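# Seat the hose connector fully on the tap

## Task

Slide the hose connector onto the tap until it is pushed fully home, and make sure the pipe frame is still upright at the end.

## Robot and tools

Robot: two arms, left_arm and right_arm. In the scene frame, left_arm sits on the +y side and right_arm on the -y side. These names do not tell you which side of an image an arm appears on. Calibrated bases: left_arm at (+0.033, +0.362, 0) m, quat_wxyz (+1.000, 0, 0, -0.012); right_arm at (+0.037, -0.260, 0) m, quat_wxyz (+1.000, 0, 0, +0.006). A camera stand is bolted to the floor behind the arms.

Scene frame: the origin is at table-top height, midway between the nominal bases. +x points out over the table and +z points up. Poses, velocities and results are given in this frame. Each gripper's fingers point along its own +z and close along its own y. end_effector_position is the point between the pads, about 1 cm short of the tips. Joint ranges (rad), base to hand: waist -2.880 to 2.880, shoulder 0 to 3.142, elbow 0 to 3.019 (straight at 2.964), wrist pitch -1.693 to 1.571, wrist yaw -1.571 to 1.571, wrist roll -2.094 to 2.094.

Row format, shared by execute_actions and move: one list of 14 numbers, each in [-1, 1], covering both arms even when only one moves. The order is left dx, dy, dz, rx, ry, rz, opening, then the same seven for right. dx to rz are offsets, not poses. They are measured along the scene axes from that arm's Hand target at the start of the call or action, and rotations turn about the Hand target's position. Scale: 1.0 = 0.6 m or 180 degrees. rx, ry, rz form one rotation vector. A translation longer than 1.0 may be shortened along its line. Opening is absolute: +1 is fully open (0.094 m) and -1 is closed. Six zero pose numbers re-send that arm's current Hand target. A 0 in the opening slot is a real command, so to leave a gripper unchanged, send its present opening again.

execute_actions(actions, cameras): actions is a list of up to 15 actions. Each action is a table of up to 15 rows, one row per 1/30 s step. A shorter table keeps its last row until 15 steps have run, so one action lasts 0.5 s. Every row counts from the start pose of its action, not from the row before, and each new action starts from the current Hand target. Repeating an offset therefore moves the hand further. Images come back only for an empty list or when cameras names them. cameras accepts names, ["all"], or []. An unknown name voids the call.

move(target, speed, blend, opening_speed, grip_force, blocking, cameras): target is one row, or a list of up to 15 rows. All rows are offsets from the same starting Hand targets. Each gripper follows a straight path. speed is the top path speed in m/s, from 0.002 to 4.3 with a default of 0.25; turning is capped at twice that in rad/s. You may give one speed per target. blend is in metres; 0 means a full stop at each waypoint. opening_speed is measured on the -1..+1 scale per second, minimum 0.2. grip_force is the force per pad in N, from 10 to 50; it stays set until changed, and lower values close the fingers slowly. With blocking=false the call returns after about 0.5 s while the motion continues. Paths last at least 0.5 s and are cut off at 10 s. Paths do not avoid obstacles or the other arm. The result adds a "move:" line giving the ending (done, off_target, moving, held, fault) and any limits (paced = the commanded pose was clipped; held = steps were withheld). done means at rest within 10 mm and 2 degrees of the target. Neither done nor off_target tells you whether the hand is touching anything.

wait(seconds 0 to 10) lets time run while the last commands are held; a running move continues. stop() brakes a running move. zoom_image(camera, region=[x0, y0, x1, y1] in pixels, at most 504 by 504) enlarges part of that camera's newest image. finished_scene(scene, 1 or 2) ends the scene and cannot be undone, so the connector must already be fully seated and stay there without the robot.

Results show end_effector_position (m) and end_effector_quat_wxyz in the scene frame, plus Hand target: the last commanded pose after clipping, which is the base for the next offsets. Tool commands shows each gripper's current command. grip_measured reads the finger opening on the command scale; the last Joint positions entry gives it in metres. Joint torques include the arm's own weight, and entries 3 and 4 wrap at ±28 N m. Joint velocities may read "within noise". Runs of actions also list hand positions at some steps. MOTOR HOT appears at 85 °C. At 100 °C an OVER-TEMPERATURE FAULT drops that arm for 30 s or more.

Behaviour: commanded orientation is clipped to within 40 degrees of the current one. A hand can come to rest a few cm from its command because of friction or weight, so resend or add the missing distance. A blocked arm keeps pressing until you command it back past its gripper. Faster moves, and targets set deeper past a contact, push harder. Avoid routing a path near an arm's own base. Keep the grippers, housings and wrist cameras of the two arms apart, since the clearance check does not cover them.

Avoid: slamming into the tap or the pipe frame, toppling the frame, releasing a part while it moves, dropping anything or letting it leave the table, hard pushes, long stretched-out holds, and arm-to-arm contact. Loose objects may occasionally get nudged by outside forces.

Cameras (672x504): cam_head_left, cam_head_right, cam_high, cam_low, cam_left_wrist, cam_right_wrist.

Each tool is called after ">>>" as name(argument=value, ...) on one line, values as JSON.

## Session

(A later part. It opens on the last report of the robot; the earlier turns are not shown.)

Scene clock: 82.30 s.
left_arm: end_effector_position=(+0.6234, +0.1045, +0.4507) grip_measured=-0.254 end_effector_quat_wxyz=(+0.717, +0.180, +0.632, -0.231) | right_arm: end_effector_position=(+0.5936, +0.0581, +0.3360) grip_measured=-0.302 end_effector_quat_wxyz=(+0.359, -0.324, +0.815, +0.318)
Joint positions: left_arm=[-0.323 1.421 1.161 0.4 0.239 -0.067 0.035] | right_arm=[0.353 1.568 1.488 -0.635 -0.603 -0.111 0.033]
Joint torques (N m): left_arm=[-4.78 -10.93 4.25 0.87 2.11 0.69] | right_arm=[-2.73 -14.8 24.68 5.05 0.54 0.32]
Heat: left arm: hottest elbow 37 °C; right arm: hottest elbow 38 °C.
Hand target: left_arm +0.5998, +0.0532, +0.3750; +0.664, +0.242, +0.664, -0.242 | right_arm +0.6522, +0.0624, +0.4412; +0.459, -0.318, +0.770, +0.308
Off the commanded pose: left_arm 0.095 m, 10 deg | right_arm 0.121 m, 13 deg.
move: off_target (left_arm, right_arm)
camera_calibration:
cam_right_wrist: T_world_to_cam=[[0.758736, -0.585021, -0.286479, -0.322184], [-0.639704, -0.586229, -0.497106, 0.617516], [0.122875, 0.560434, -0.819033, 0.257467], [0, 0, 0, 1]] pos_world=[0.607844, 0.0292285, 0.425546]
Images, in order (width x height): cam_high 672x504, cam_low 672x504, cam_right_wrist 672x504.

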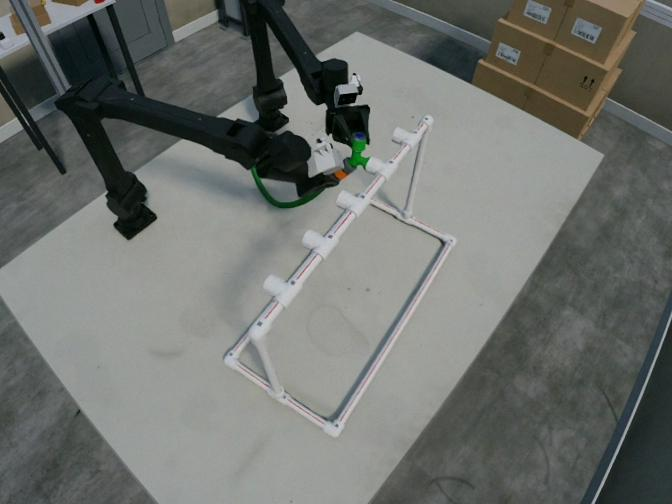

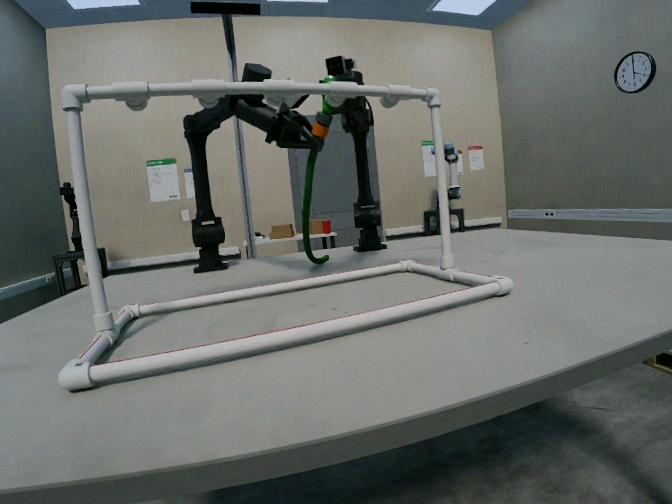

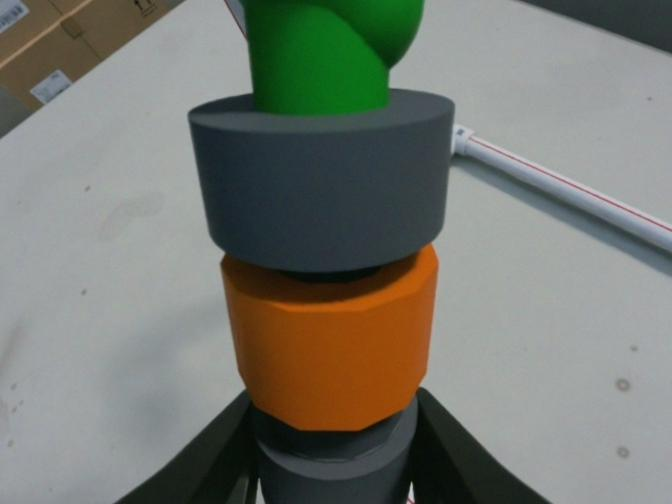

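>>> move(target=[-0.0167,-0.0333,-0.0333,0,0,0,-0.6,0.0177,0.01,0.0263,-0.0177,-0.01,-0.0263,-0.6], speed=0.05, cameras=["cam_right_wrist","cam_high","cam_low"])

>>> zoom_image(camera="cam_high", region=[300, 110, 380, 190])

Scene clock: 85.53 s.
left_arm: end_effector_position=(+0.6225, +0.1108, +0.4497) grip_measured=-0.254 end_effector_quat_wxyz=(+0.733, +0.165, +0.622, -0.220) | right_arm: end_effector_position=(+0.5981, +0.0649, +0.3420) grip_measured=-0.302 end_effector_quat_wxyz=(+0.362, -0.322, +0.831, +0.272)
Joint positions: left_arm=[-0.324 1.42 1.134 0.461 0.2 -0.067 0.035] | right_arm=[0.388 1.575 1.536 -0.689 -0.483 -0.119 0.033]
Joint torques (N m): left_arm=[-8.06 -9.93 2.86 0.42 2.14 0.73] | right_arm=[-3.19 -15.15 25.48 5.46 0.95 0.37]
Heat: left arm: hottest elbow 36 °C; right arm: hottest elbow 40 °C.
Hand target: left_arm +0.5898, +0.0333, +0.3552; +0.664, +0.242, +0.664, -0.242 | right_arm +0.6628, +0.0687, +0.4568; +0.474, -0.304, +0.784, +0.263
Off the commanded pose: left_arm 0.127 m, 13 deg | right_arm 0.132 m, 14 deg.
move: off_target (left_arm, right_arm)
camera_calibration:
cam_right_wrist: T_world_to_cam=[[0.733537, -0.643295, -0.219307, -0.324129], [-0.658404, -0.592548, -0.464102, 0.627628], [0.168604, 0.484829, -0.858204, 0.248944], [0, 0, 0, 1]] pos_world=[0.609021, 0.0426943, 0.433844]
Images, in order (width x height): cam_high 672x504, cam_low 672x504, cam_right_wrist 672x504.

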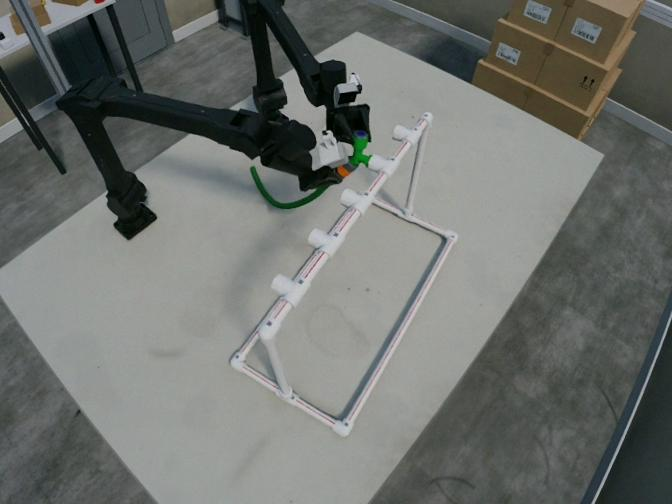

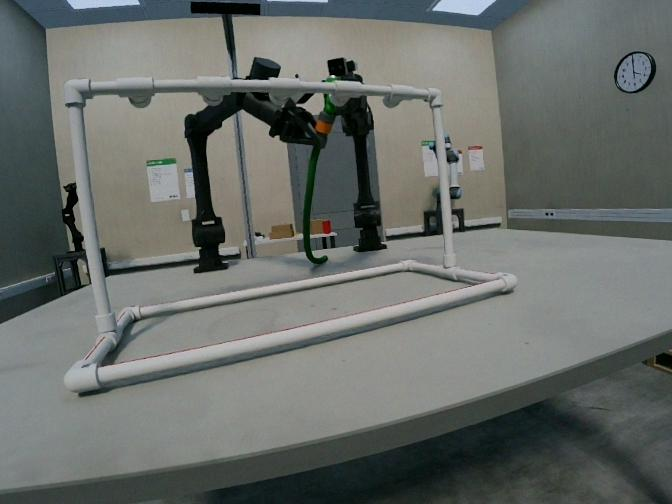

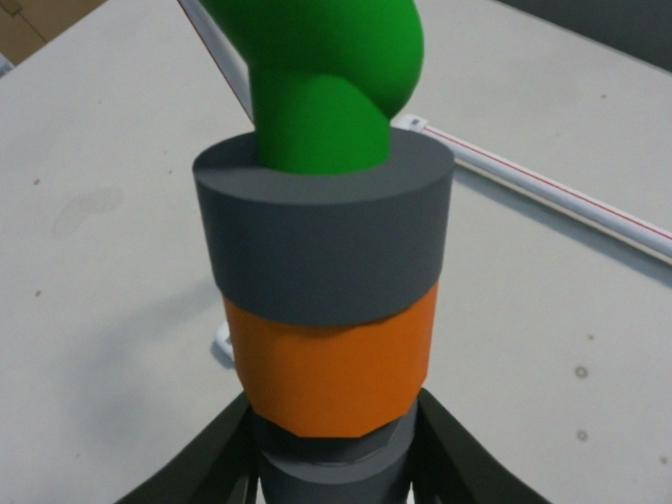

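Scaled by 6.300 from the camera's 672x504 image, which has a finer 960x720 frame.

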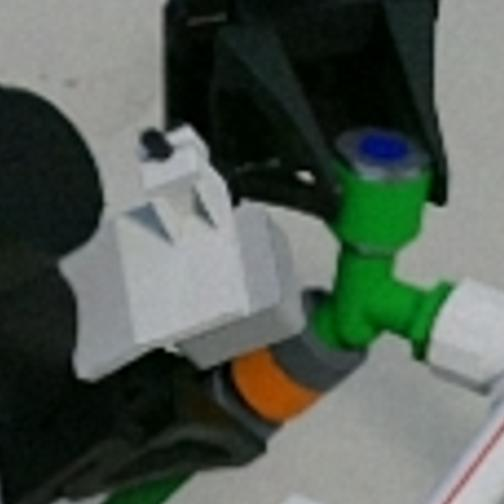

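>>> zoom_image(camera="cam_right_wrist", region=[180, 230, 470, 450])

>>> zoom_image(camera="cam_low", region=[290, 70, 370, 160])

>>> zoom_image(camera="cam_high", region=[325, 145, 375, 195])

Scaled by 1.738 from the camera's 672x504 image, which has a finer 960x720 frame.

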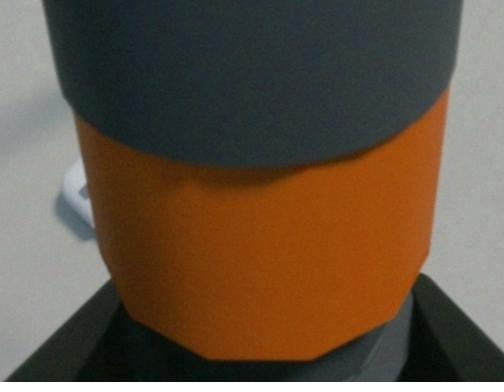

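Scaled by 5.600 from the camera's 672x504 image, which has a finer 960x720 frame.

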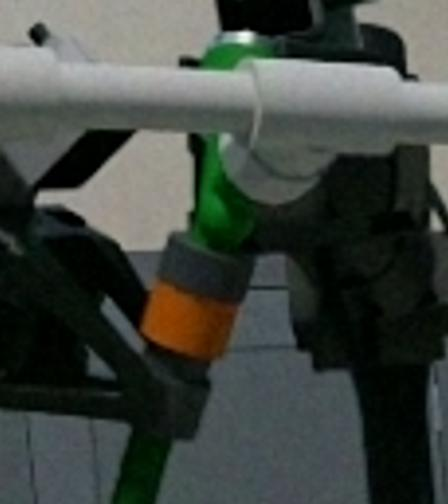

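Scaled by 10.080 from the camera's 672x504 image, which has a finer 960x720 frame.

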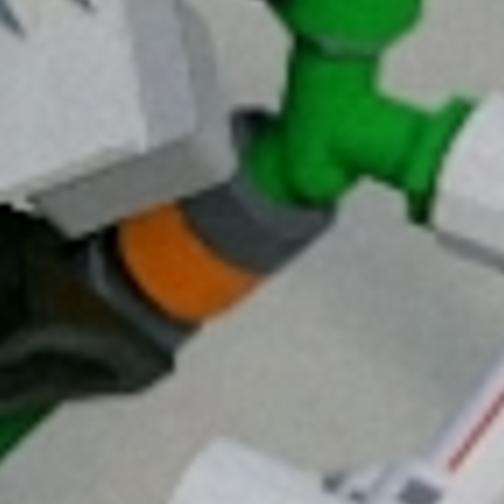

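>>> move(target=[0,0,0,0,0,0,-0.6,0.005,0.002,0.008,0.0118,0.0067,0.0176,-0.6], speed=0.05, cameras=["cam_right_wrist","cam_high","cam_low"])

>>> zoom_image(camera="cam_right_wrist", region=[180, 230, 470, 450])

>>> zoom_image(camera="cam_low", region=[290, 70, 370, 160])

Scene clock: 87.07 s.
left_arm: end_effector_position=(+0.6229, +0.1121, +0.4494) grip_measured=-0.254 end_effector_quat_wxyz=(+0.734, +0.162, +0.622, -0.218) | right_arm: end_effector_position=(+0.5989, +0.0669, +0.3422) grip_measured=-0.302 end_effector_quat_wxyz=(+0.351, -0.333, +0.824, +0.295)
Joint positions: left_arm=[-0.324 1.42 1.132 0.465 0.192 -0.067 0.035] | right_arm=[0.375 1.595 1.557 -0.709 -0.551 -0.136 0.033]
Joint torques (N m): left_arm=[-8 -9.93 2.92 0.32 2.49 0.72] | right_arm=[-3.96 -15.15 26.03 5.56 0.13 0.51]
Heat: left arm: hottest elbow 36 °C; right arm: hottest elbow 41 °C.
Hand target: left_arm +0.5898, +0.0332, +0.3551; +0.664, +0.242, +0.664, -0.242 | right_arm +0.6658, +0.0697, +0.4617; +0.464, -0.313, +0.775, +0.293
Off the commanded pose: left_arm 0.127 m, 13 deg | right_arm 0.137 m, 14 deg.
move: off_target (left_arm, right_arm)
camera_calibration:
cam_right_wrist: T_world_to_cam=[[0.757602, -0.601735, -0.252891, -0.328981], [-0.640307, -0.609958, -0.46686, 0.620743], [0.126673, 0.515621, -0.847401, 0.267291], [0, 0, 0, 1]] pos_world=[0.612844, 0.0428465, 0.433106]
Images, in order (width x height): cam_high 672x504, cam_low 672x504, cam_right_wrist 672x504.

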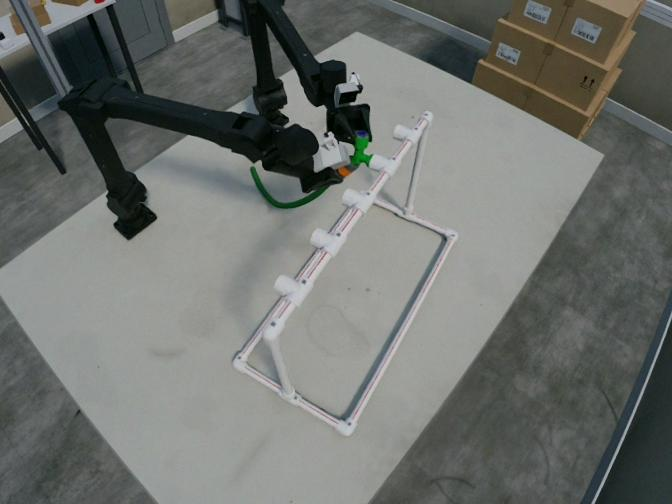

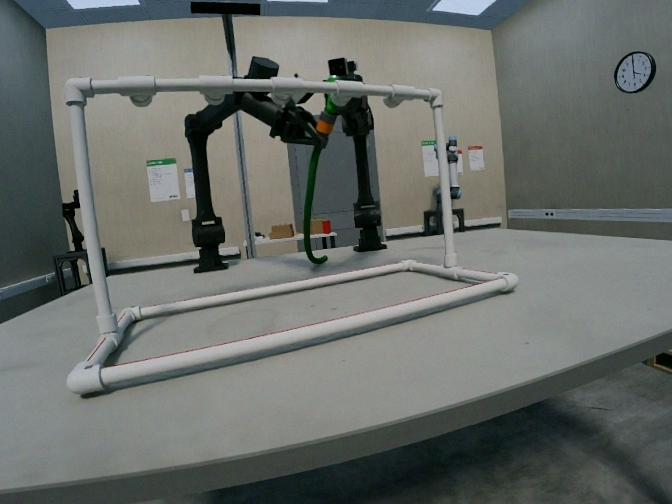

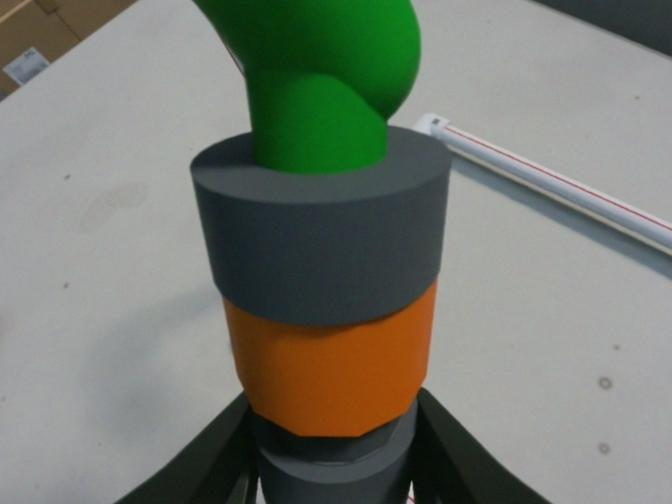

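Scaled by 1.738 from the camera's 672x504 image, which has a finer 960x720 frame.

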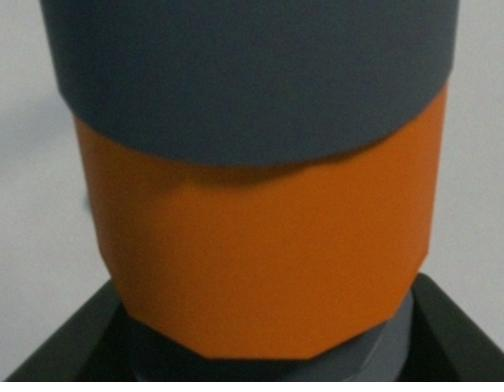

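Scaled by 5.600 from the camera's 672x504 image, which has a finer 960x720 frame.

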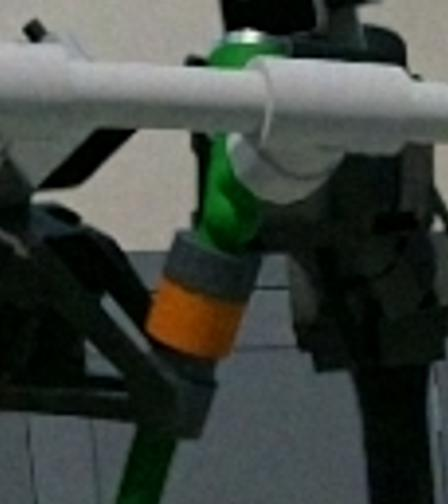

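>>> move(target=[0.0628,0.1093,0.1998,-0.0477,-0.0541,0.0436,-0.6,-0.0872,-0.002,-0.156,-0.0346,0.0515,0.0233,-0.6], speed=0.08, cameras=["cam_right_wrist","cam_high","cam_low","cam_left_wrist"])

>>> zoom_image(camera="cam_low", region=[290, 70, 370, 160])

Scene clock: 89.90 s.
left_arm: end_effector_position=(+0.6237, +0.1157, +0.4561) grip_measured=-0.256 end_effector_quat_wxyz=(+0.740, +0.148, +0.619, -0.220) | right_arm: end_effector_position=(+0.5956, +0.0663, +0.3383) grip_measured=-0.302 end_effector_quat_wxyz=(+0.343, -0.340, +0.825, +0.295)
Joint positions: left_arm=[-0.324 1.418 1.135 0.477 0.172 -0.088 0.035] | right_arm=[0.374 1.596 1.558 -0.731 -0.557 -0.154 0.033]
Joint torques (N m): left_arm=[-0.32 -11.16 15.71 2.5 0.76 0.26] | right_arm=[-1.44 -14.15 16.05 2.21 -0.08 0.07]
Heat: left arm: hottest elbow 36 °C; right arm: hottest elbow 43 °C.
Hand target: left_arm +0.6274, +0.0986, +0.4749; +0.749, +0.166, +0.601, -0.224 | right_arm +0.6135, +0.0687, +0.3682; +0.372, -0.342, +0.812, +0.292
Off the commanded pose: left_arm 0.026 m, 3 deg | right_arm 0.035 m, 4 deg.
move: off_target (left_arm, right_arm)
camera_calibration:
cam_left_wrist: T_world_to_cam=[[-0.516337, -0.853788, 0.0666514, 0.388287], [-0.247712, 0.0743974, -0.965973, 0.623527], [0.819777, -0.515278, -0.249908, -0.244451], [0, 0, 0, 1]] pos_world=[0.555337, 0.159166, 0.51534]
cam_right_wrist: T_world_to_cam=[[0.76364, -0.593857, -0.253352, -0.331829], [-0.636024, -0.624449, -0.453362, 0.610207], [0.111027, 0.507343, -0.854562, 0.277033], [0, 0, 0, 1]] pos_world=[0.610746, 0.0434325, 0.429317]
Images, in order (width x height): cam_high 672x504, cam_low 672x504, cam_left_wrist 672x504, cam_right_wrist 672x504.

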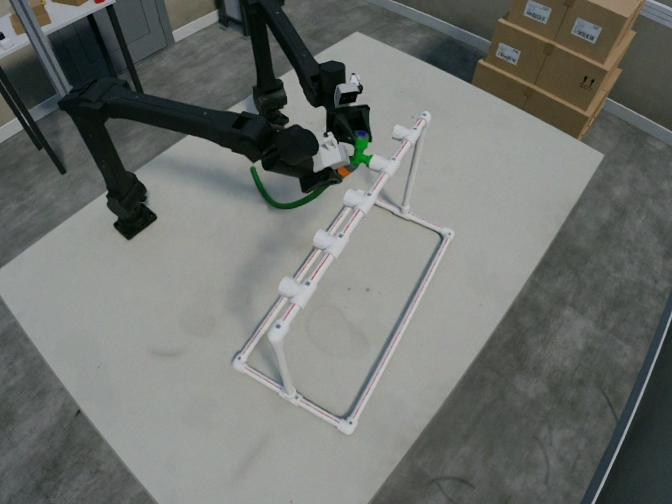

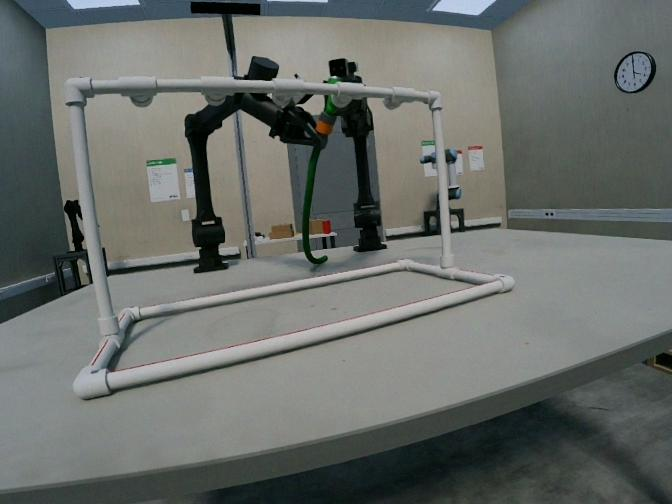

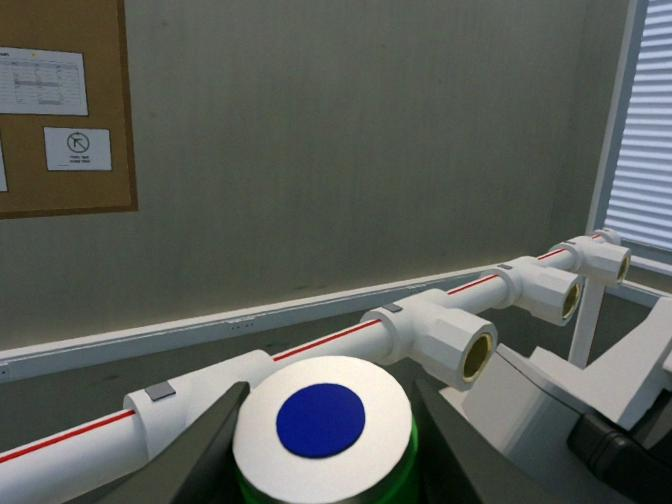

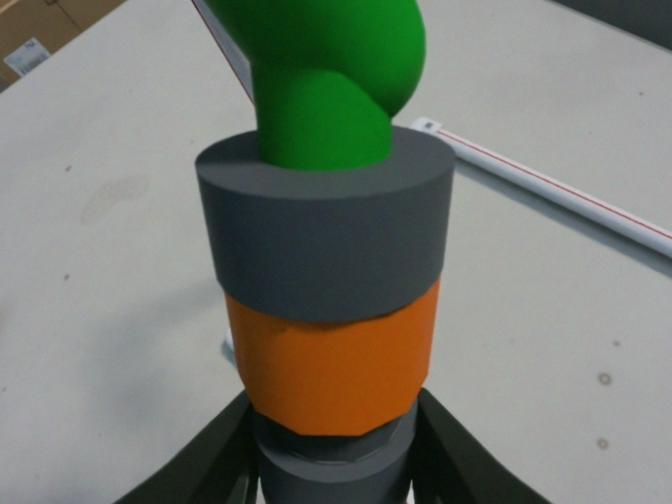

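Scaled by 5.600 from the camera's 672x504 image, which has a finer 960x720 frame.

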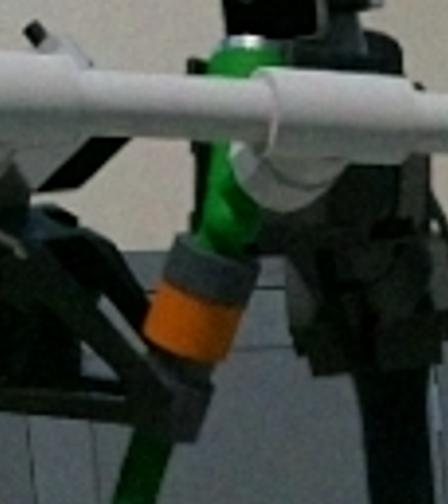

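>>> move(target=[0,0,0,0,0,0,-0.6,0,0,0,0,0,0,0.2], speed=0.05, opening_speed=0.5, cameras=["cam_right_wrist","cam_low","cam_high"])

>>> zoom_image(camera="cam_high", region=[300, 110, 400, 210])

Scene clock: 100.77 s.
left_arm: end_effector_position=(+0.6237, +0.1156, +0.4561) grip_measured=-0.256 end_effector_quat_wxyz=(+0.739, +0.148, +0.619, -0.221) | right_arm: end_effector_position=(+0.5982, +0.0673, +0.3471) grip_measured=+0.198 end_effector_quat_wxyz=(+0.351, -0.341, +0.821, +0.295)
Joint positions: left_arm=[-0.324 1.418 1.135 0.477 0.173 -0.089 0.035] | right_arm=[0.374 1.597 1.575 -0.731 -0.557 -0.155 0.056]
Joint torques (N m): left_arm=[-0.32 -11.22 15.77 2.5 0.71 0.26] | right_arm=[-1.32 -14.04 14.91 2.21 -0.08 0.04]
Heat: left arm: hottest elbow 37 °C; right arm: hottest elbow 45 °C.
Hand target: left_arm +0.6274, +0.0987, +0.4749; +0.749, +0.166, +0.601, -0.224 | right_arm +0.6134, +0.0686, +0.3682; +0.372, -0.342, +0.812, +0.292
Off the commanded pose: left_arm 0.026 m, 3 deg | right_arm 0.026 m, 3 deg.
move: off_target (left_arm, right_arm)
camera_calibration:
cam_right_wrist: T_world_to_cam=[[0.767552, -0.59218, -0.245329, -0.33619], [-0.628918, -0.621836, -0.466672, 0.616705], [0.123799, 0.512487, -0.849724, 0.27408], [0, 0, 0, 1]] pos_world=[0.611969, 0.0439415, 0.438214]
Images, in order (width x height): cam_high 672x504, cam_low 672x504, cam_right_wrist 672x504.

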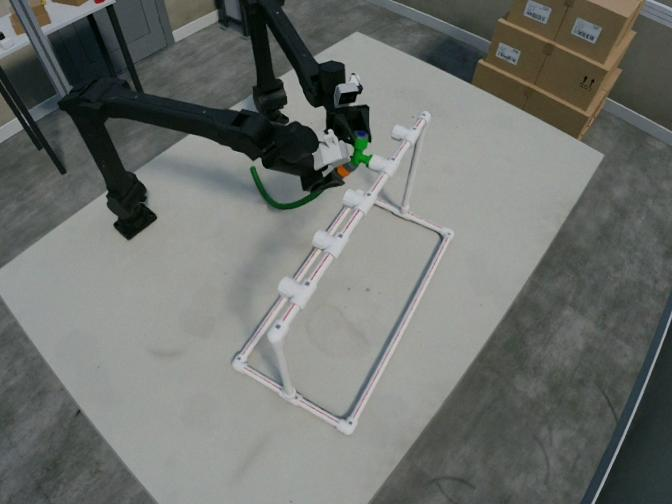

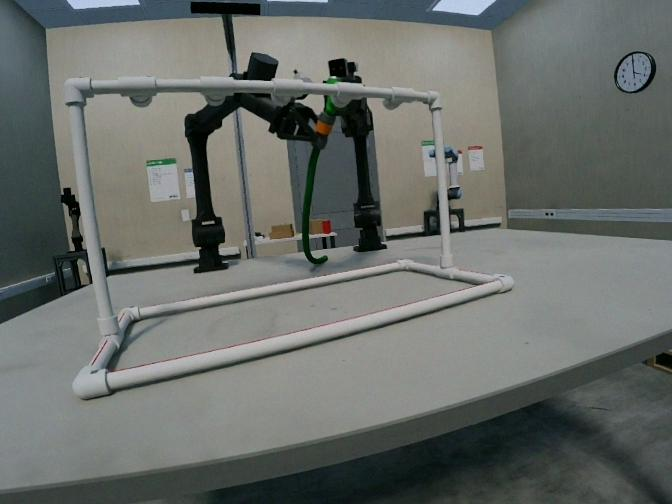

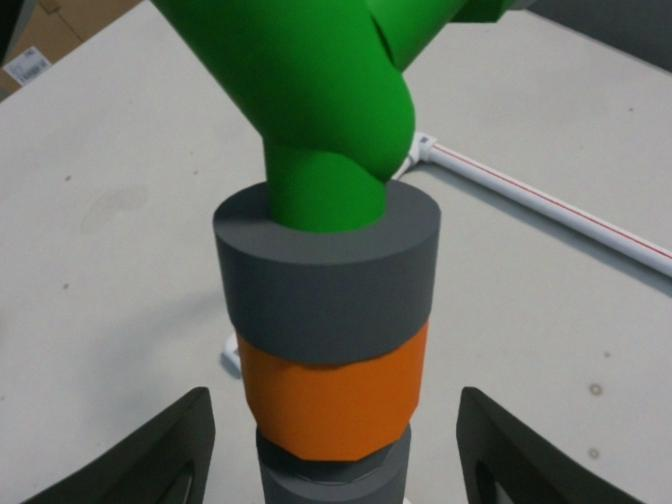

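Scaled by 5.040 from the camera's 672x504 image, which has a finer 960x720 frame.

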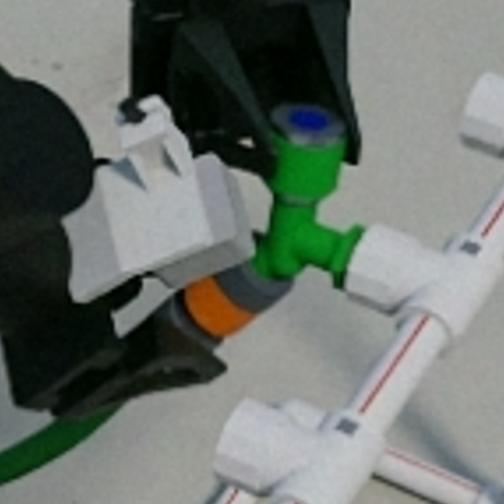

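>>> move(target=[0,0,0,0,0,0,-0.6,-0.08,-0.16,0.11,0,0,0,0.2], speed=0.12, cameras=["cam_right_wrist","cam_low","cam_high"])

>>> zoom_image(camera="cam_high", region=[300, 110, 400, 210])

>>> zoom_image(camera="cam_low", region=[290, 70, 370, 160])

Scene clock: 102.73 s.
left_arm: end_effector_position=(+0.6237, +0.1156, +0.4561) grip_measured=-0.256 end_effector_quat_wxyz=(+0.739, +0.148, +0.619, -0.221) | right_arm: end_effector_position=(+0.5637, -0.0263, +0.4074) grip_measured=+0.198 end_effector_quat_wxyz=(+0.352, -0.333, +0.823, +0.296)
Joint positions: left_arm=[-0.324 1.418 1.135 0.477 0.173 -0.089 0.035] | right_arm=[0.219 1.45 1.575 -0.947 -0.663 -0.27 0.056]
Joint torques (N m): left_arm=[-0.32 -11.28 15.76 2.51 0.7 0.27] | right_arm=[-1.14 -13.27 13.97 1.36 -0.36 -0.02]
Heat: left arm: hottest elbow 37 °C; right arm: hottest elbow 45 °C.
Hand target: left_arm +0.6274, +0.0987, +0.4749; +0.749, +0.166, +0.601, -0.224 | right_arm +0.5655, -0.0275, +0.4343; +0.372, -0.342, +0.812, +0.292
Off the commanded pose: left_arm 0.026 m, 3 deg | right_arm 0.027 m, 3 deg.
move: off_target (left_arm, right_arm)
camera_calibration:
cam_right_wrist: T_world_to_cam=[[0.758348, -0.600615, -0.253318, -0.342214], [-0.639482, -0.610141, -0.467751, 0.571586], [0.126379, 0.51671, -0.846782, 0.374989], [0, 0, 0, 1]] pos_world=[0.577646, -0.0505516, 0.498205]
Images, in order (width x height): cam_high 672x504, cam_low 672x504, cam_right_wrist 672x504.

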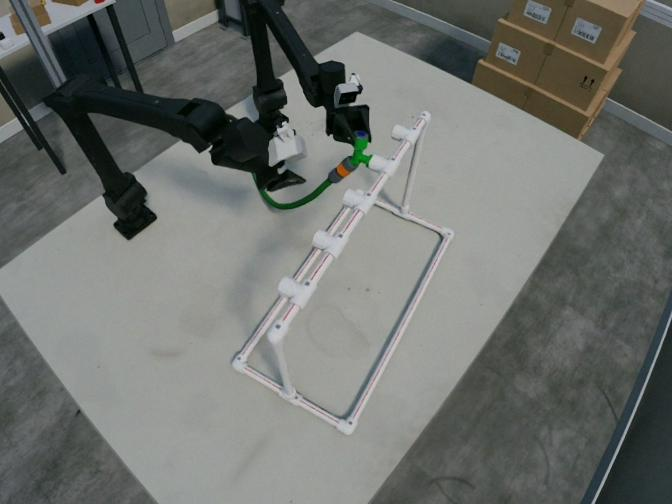

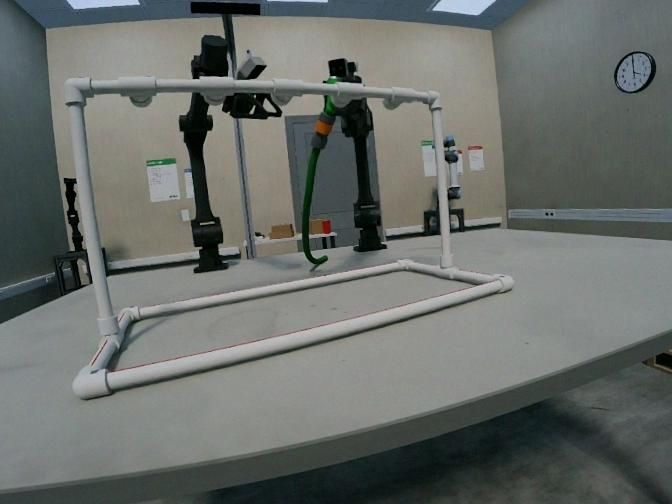

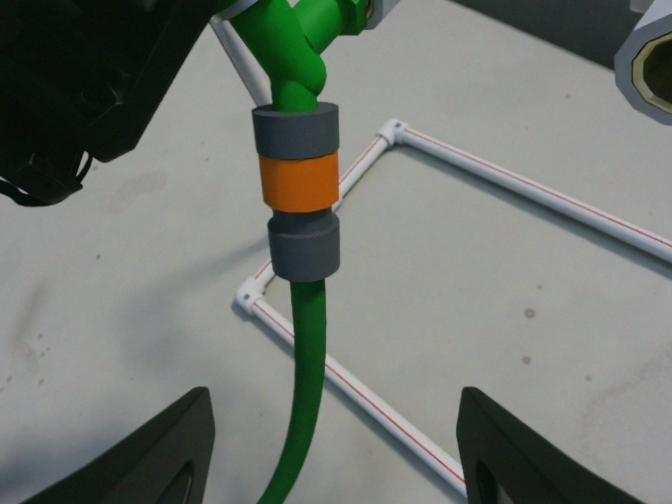

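Scaled by 5.040 from the camera's 672x504 image, which has a finer 960x720 frame.

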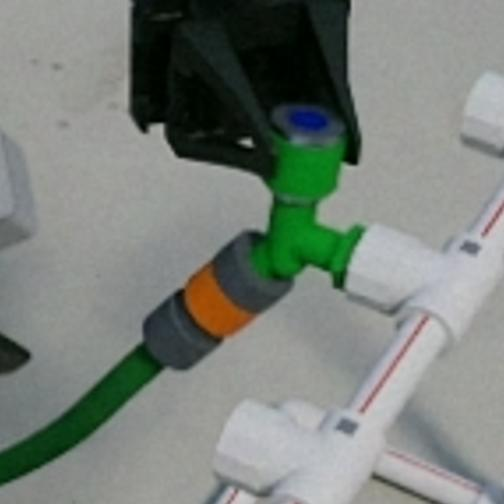

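Scaled by 5.600 from the camera's 672x504 image, which has a finer 960x720 frame.

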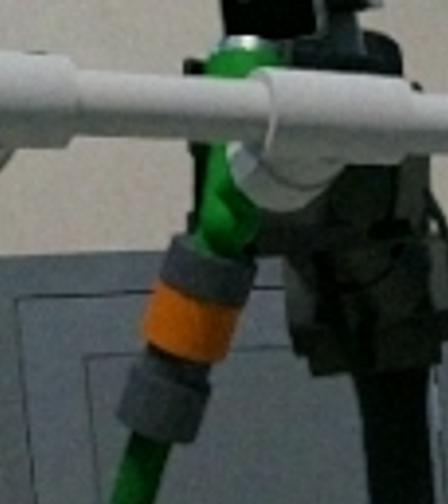

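>>> zoom_image(camera="cam_right_wrist", region=[220, 80, 370, 230])

Scaled by 3.360 from the camera's 672x504 image, which has a finer 960x720 frame.

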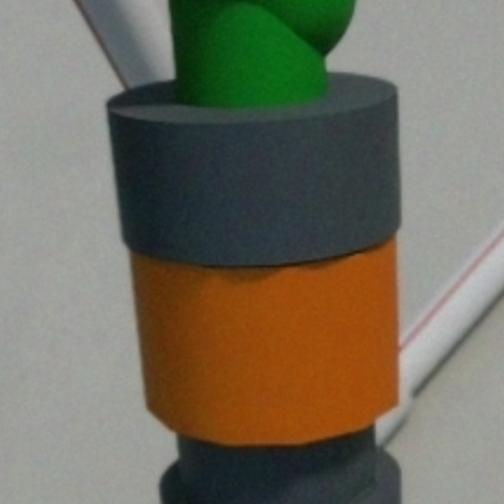

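>>> move(target=[0,0,0,0,0,0,0.15,0,0,0,0,0,0,0.2], speed=0.05, opening_speed=0.6, cameras=["cam_left_wrist","cam_right_wrist","cam_high","cam_low"])

Scene clock: 104.63 s.
left_arm: end_effector_position=(+0.6226, +0.1118, +0.4546) grip_measured=+0.147 end_effector_quat_wxyz=(+0.739, +0.159, +0.617, -0.219) | right_arm: end_effector_position=(+0.5636, -0.0263, +0.4074) grip_measured=+0.198 end_effector_quat_wxyz=(+0.352, -0.334, +0.823, +0.296)
Joint positions: left_arm=[-0.326 1.42 1.135 0.477 0.186 -0.073 0.054] | right_arm=[0.219 1.45 1.575 -0.947 -0.663 -0.271 0.056]
Joint torques (N m): left_arm=[0.03 -11.46 15.8 2.47 0.19 0.09] | right_arm=[-1.14 -13.22 13.98 1.37 -0.37 -0.05]
Heat: left arm: hottest elbow 37 °C; right arm: hottest elbow 45 °C.
Hand target: left_arm +0.6273, +0.0988, +0.4750; +0.750, +0.166, +0.601, -0.224 | right_arm +0.5655, -0.0274, +0.4343; +0.372, -0.342, +0.812, +0.292
Off the commanded pose: left_arm 0.025 m, 2 deg | right_arm 0.027 m, 3 deg.
move: off_target (left_arm, right_arm)
camera_calibration:
cam_left_wrist: T_world_to_cam=[[-0.52795, -0.84785, 0.0491946, 0.398962], [-0.240303, 0.0935745, -0.966177, 0.615384], [0.81457, -0.521914, -0.253143, -0.240448], [0, 0, 0, 1]] pos_world=[0.554372, 0.155182, 0.514075]
cam_right_wrist: T_world_to_cam=[[0.75883, -0.600186, -0.252889, -0.342525], [-0.638888, -0.610568, -0.468004, 0.571393], [0.126484, 0.516704, -0.84677, 0.374968], [0, 0, 0, 1]] pos_world=[0.577547, -0.0504516, 0.498305]
Images, in order (width x height): cam_high 672x504, cam_low 672x504, cam_left_wrist 672x504, cam_right_wrist 672x504.

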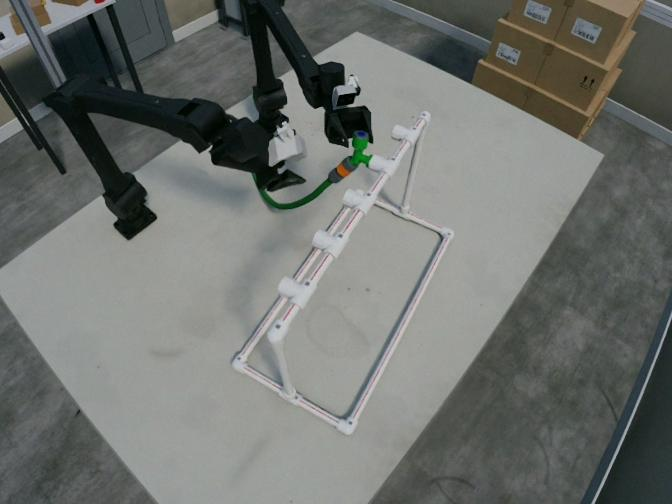

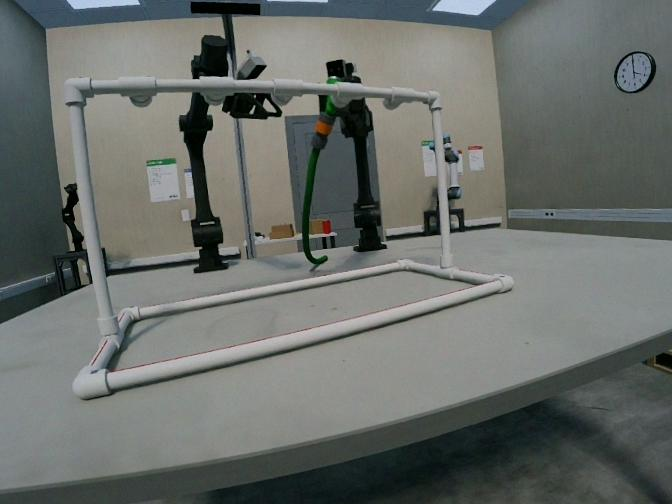

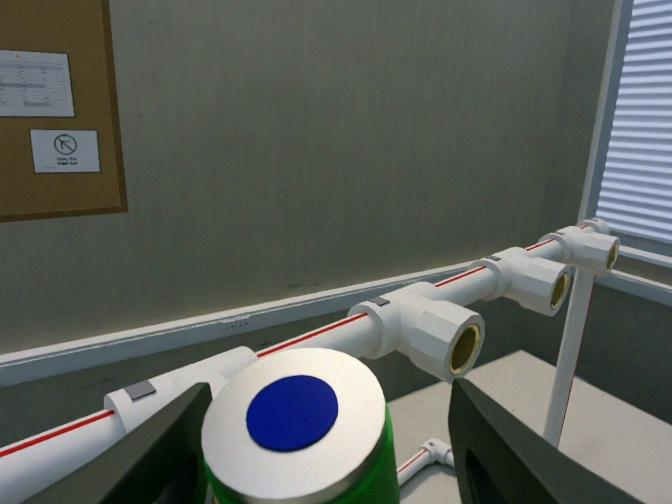

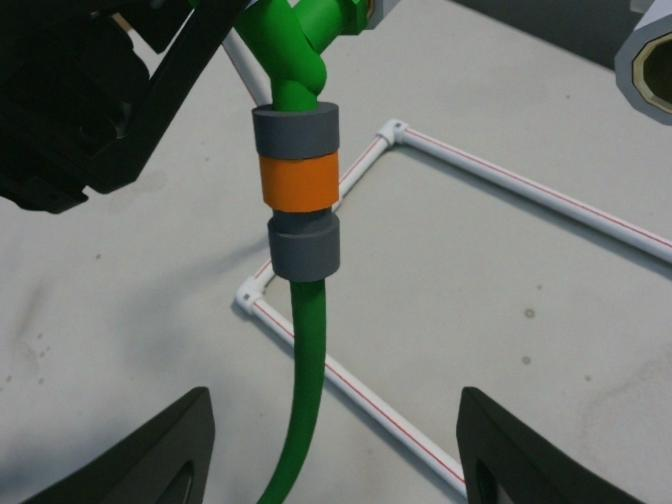

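>>> move(target=[[-0.0087,0.0168,0,0,0,0,0.15,-0.03,-0.05,0.03,0,0,0,0.2],[-0.18,0.125,0.02,0,0,0,0.15,-0.12,-0.2,0.1,0,0,0,0.2]], speed=[0.05,0.12], cameras=["all"])

>>> zoom_image(camera="cam_right_wrist", region=[200, 50, 400, 250])

>>> zoom_image(camera="cam_left_wrist", region=[200, 150, 450, 400])

Scene clock: 108.00 s.
left_arm: end_effector_position=(+0.5177, +0.1659, +0.4956) grip_measured=+0.149 end_effector_quat_wxyz=(+0.755, +0.172, +0.590, -0.226) | right_arm: end_effector_position=(+0.4934, -0.1454, +0.4685) grip_measured=+0.198 end_effector_quat_wxyz=(+0.351, -0.332, +0.822, +0.302)
Joint positions: left_arm=[-0.271 1.098 0.93 0.424 0.271 -0.078 0.054] | right_arm=[-0.043 1.307 1.619 -1.328 -0.833 -0.547 0.056]
Joint torques (N m): left_arm=[2.67 -8.53 10.47 1.51 0.16 -0.07] | right_arm=[-1.26 -9.88 13.98 1.1 -0.51 -0.05]
Heat: left arm: hottest elbow 37 °C; right arm: hottest elbow 45 °C.
Hand target: left_arm +0.5194, +0.1737, +0.4869; +0.749, +0.166, +0.601, -0.224 | right_arm +0.4935, -0.1474, +0.4943; +0.372, -0.342, +0.812, +0.292
Off the commanded pose: left_arm 0.012 m, 2 deg | right_arm 0.026 m, 3 deg.
move: off_target (left_arm, right_arm)
camera_calibration:
cam_left_wrist: T_world_to_cam=[[-0.553688, -0.832478, 0.0202734, 0.412453], [-0.176261, 0.0933686, -0.979905, 0.598425], [0.813856, -0.546135, -0.19843, -0.139065], [0, 0, 0, 1]] pos_world=[0.447028, 0.211535, 0.550444]
cam_right_wrist: T_world_to_cam=[[0.758123, -0.596365, -0.263815, -0.339236], [-0.64085, -0.60648, -0.470631, 0.485102], [0.120669, 0.525862, -0.841967, 0.499049], [0, 0, 0, 1]] pos_world=[0.50784, -0.170535, 0.558991]

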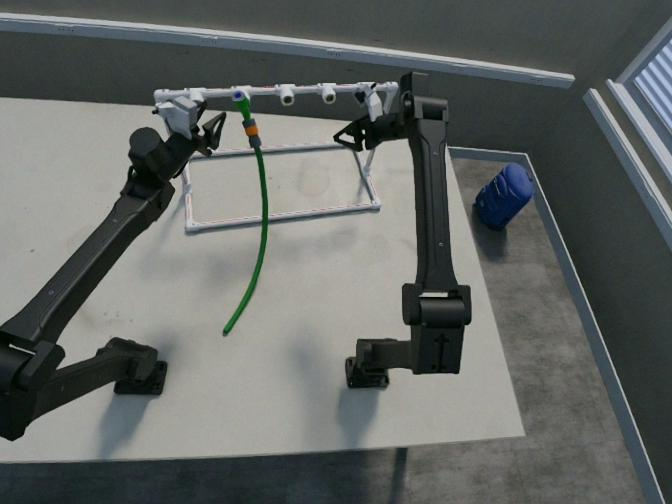

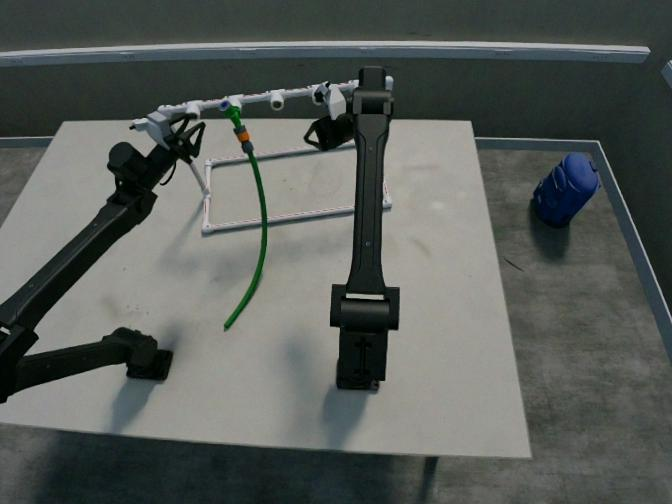

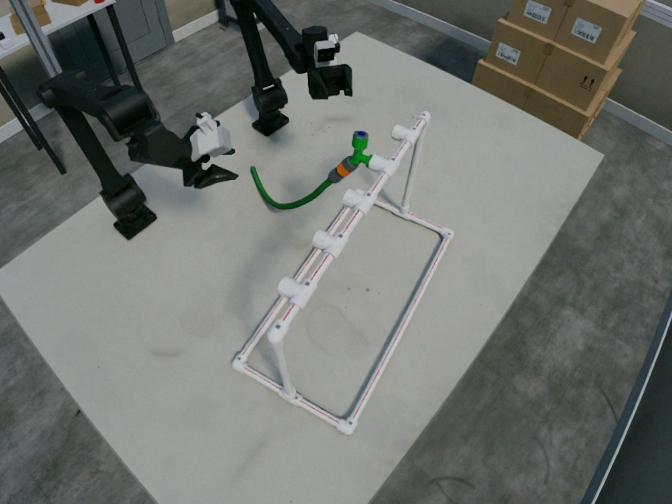

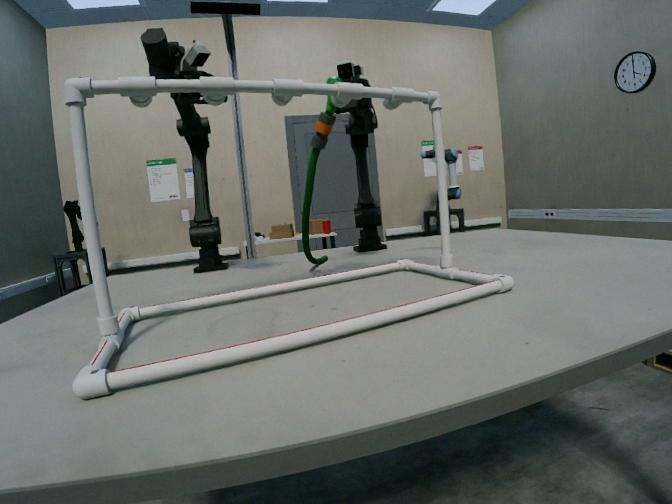

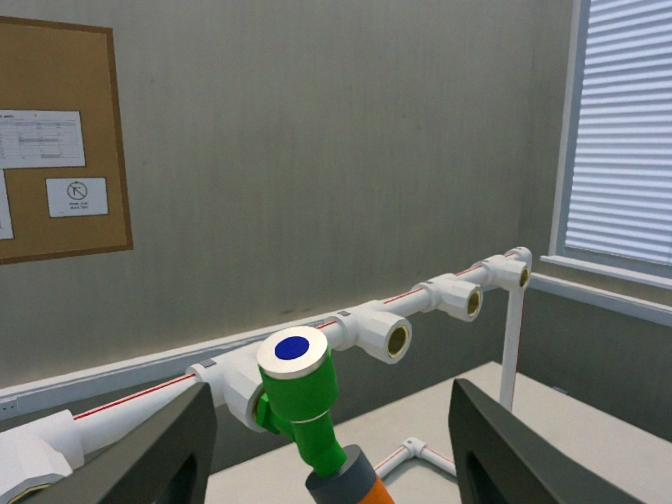

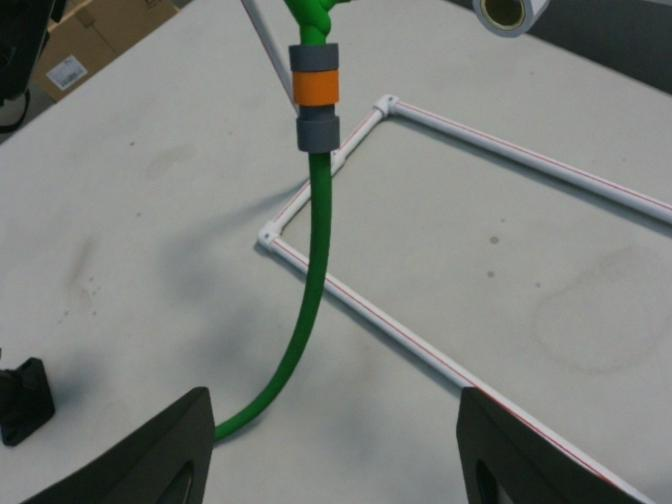

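Scaled by 2.520 from the camera's 672x504 image, which has a finer 960x720 frame.

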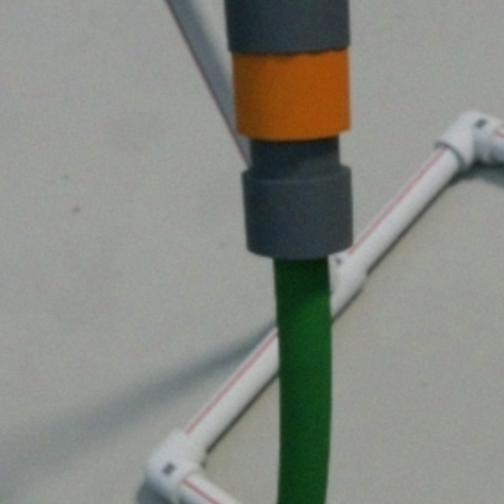

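Scaled by 2.016 from the camera's 672x504 image, which has a finer 960x720 frame.

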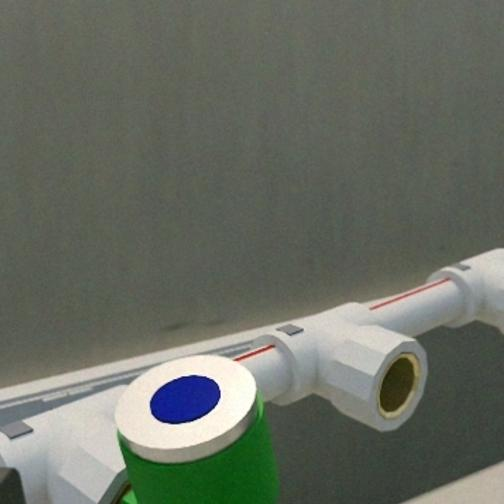

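>>> finished_scene(scene=1)

The scene is finished: the task was done.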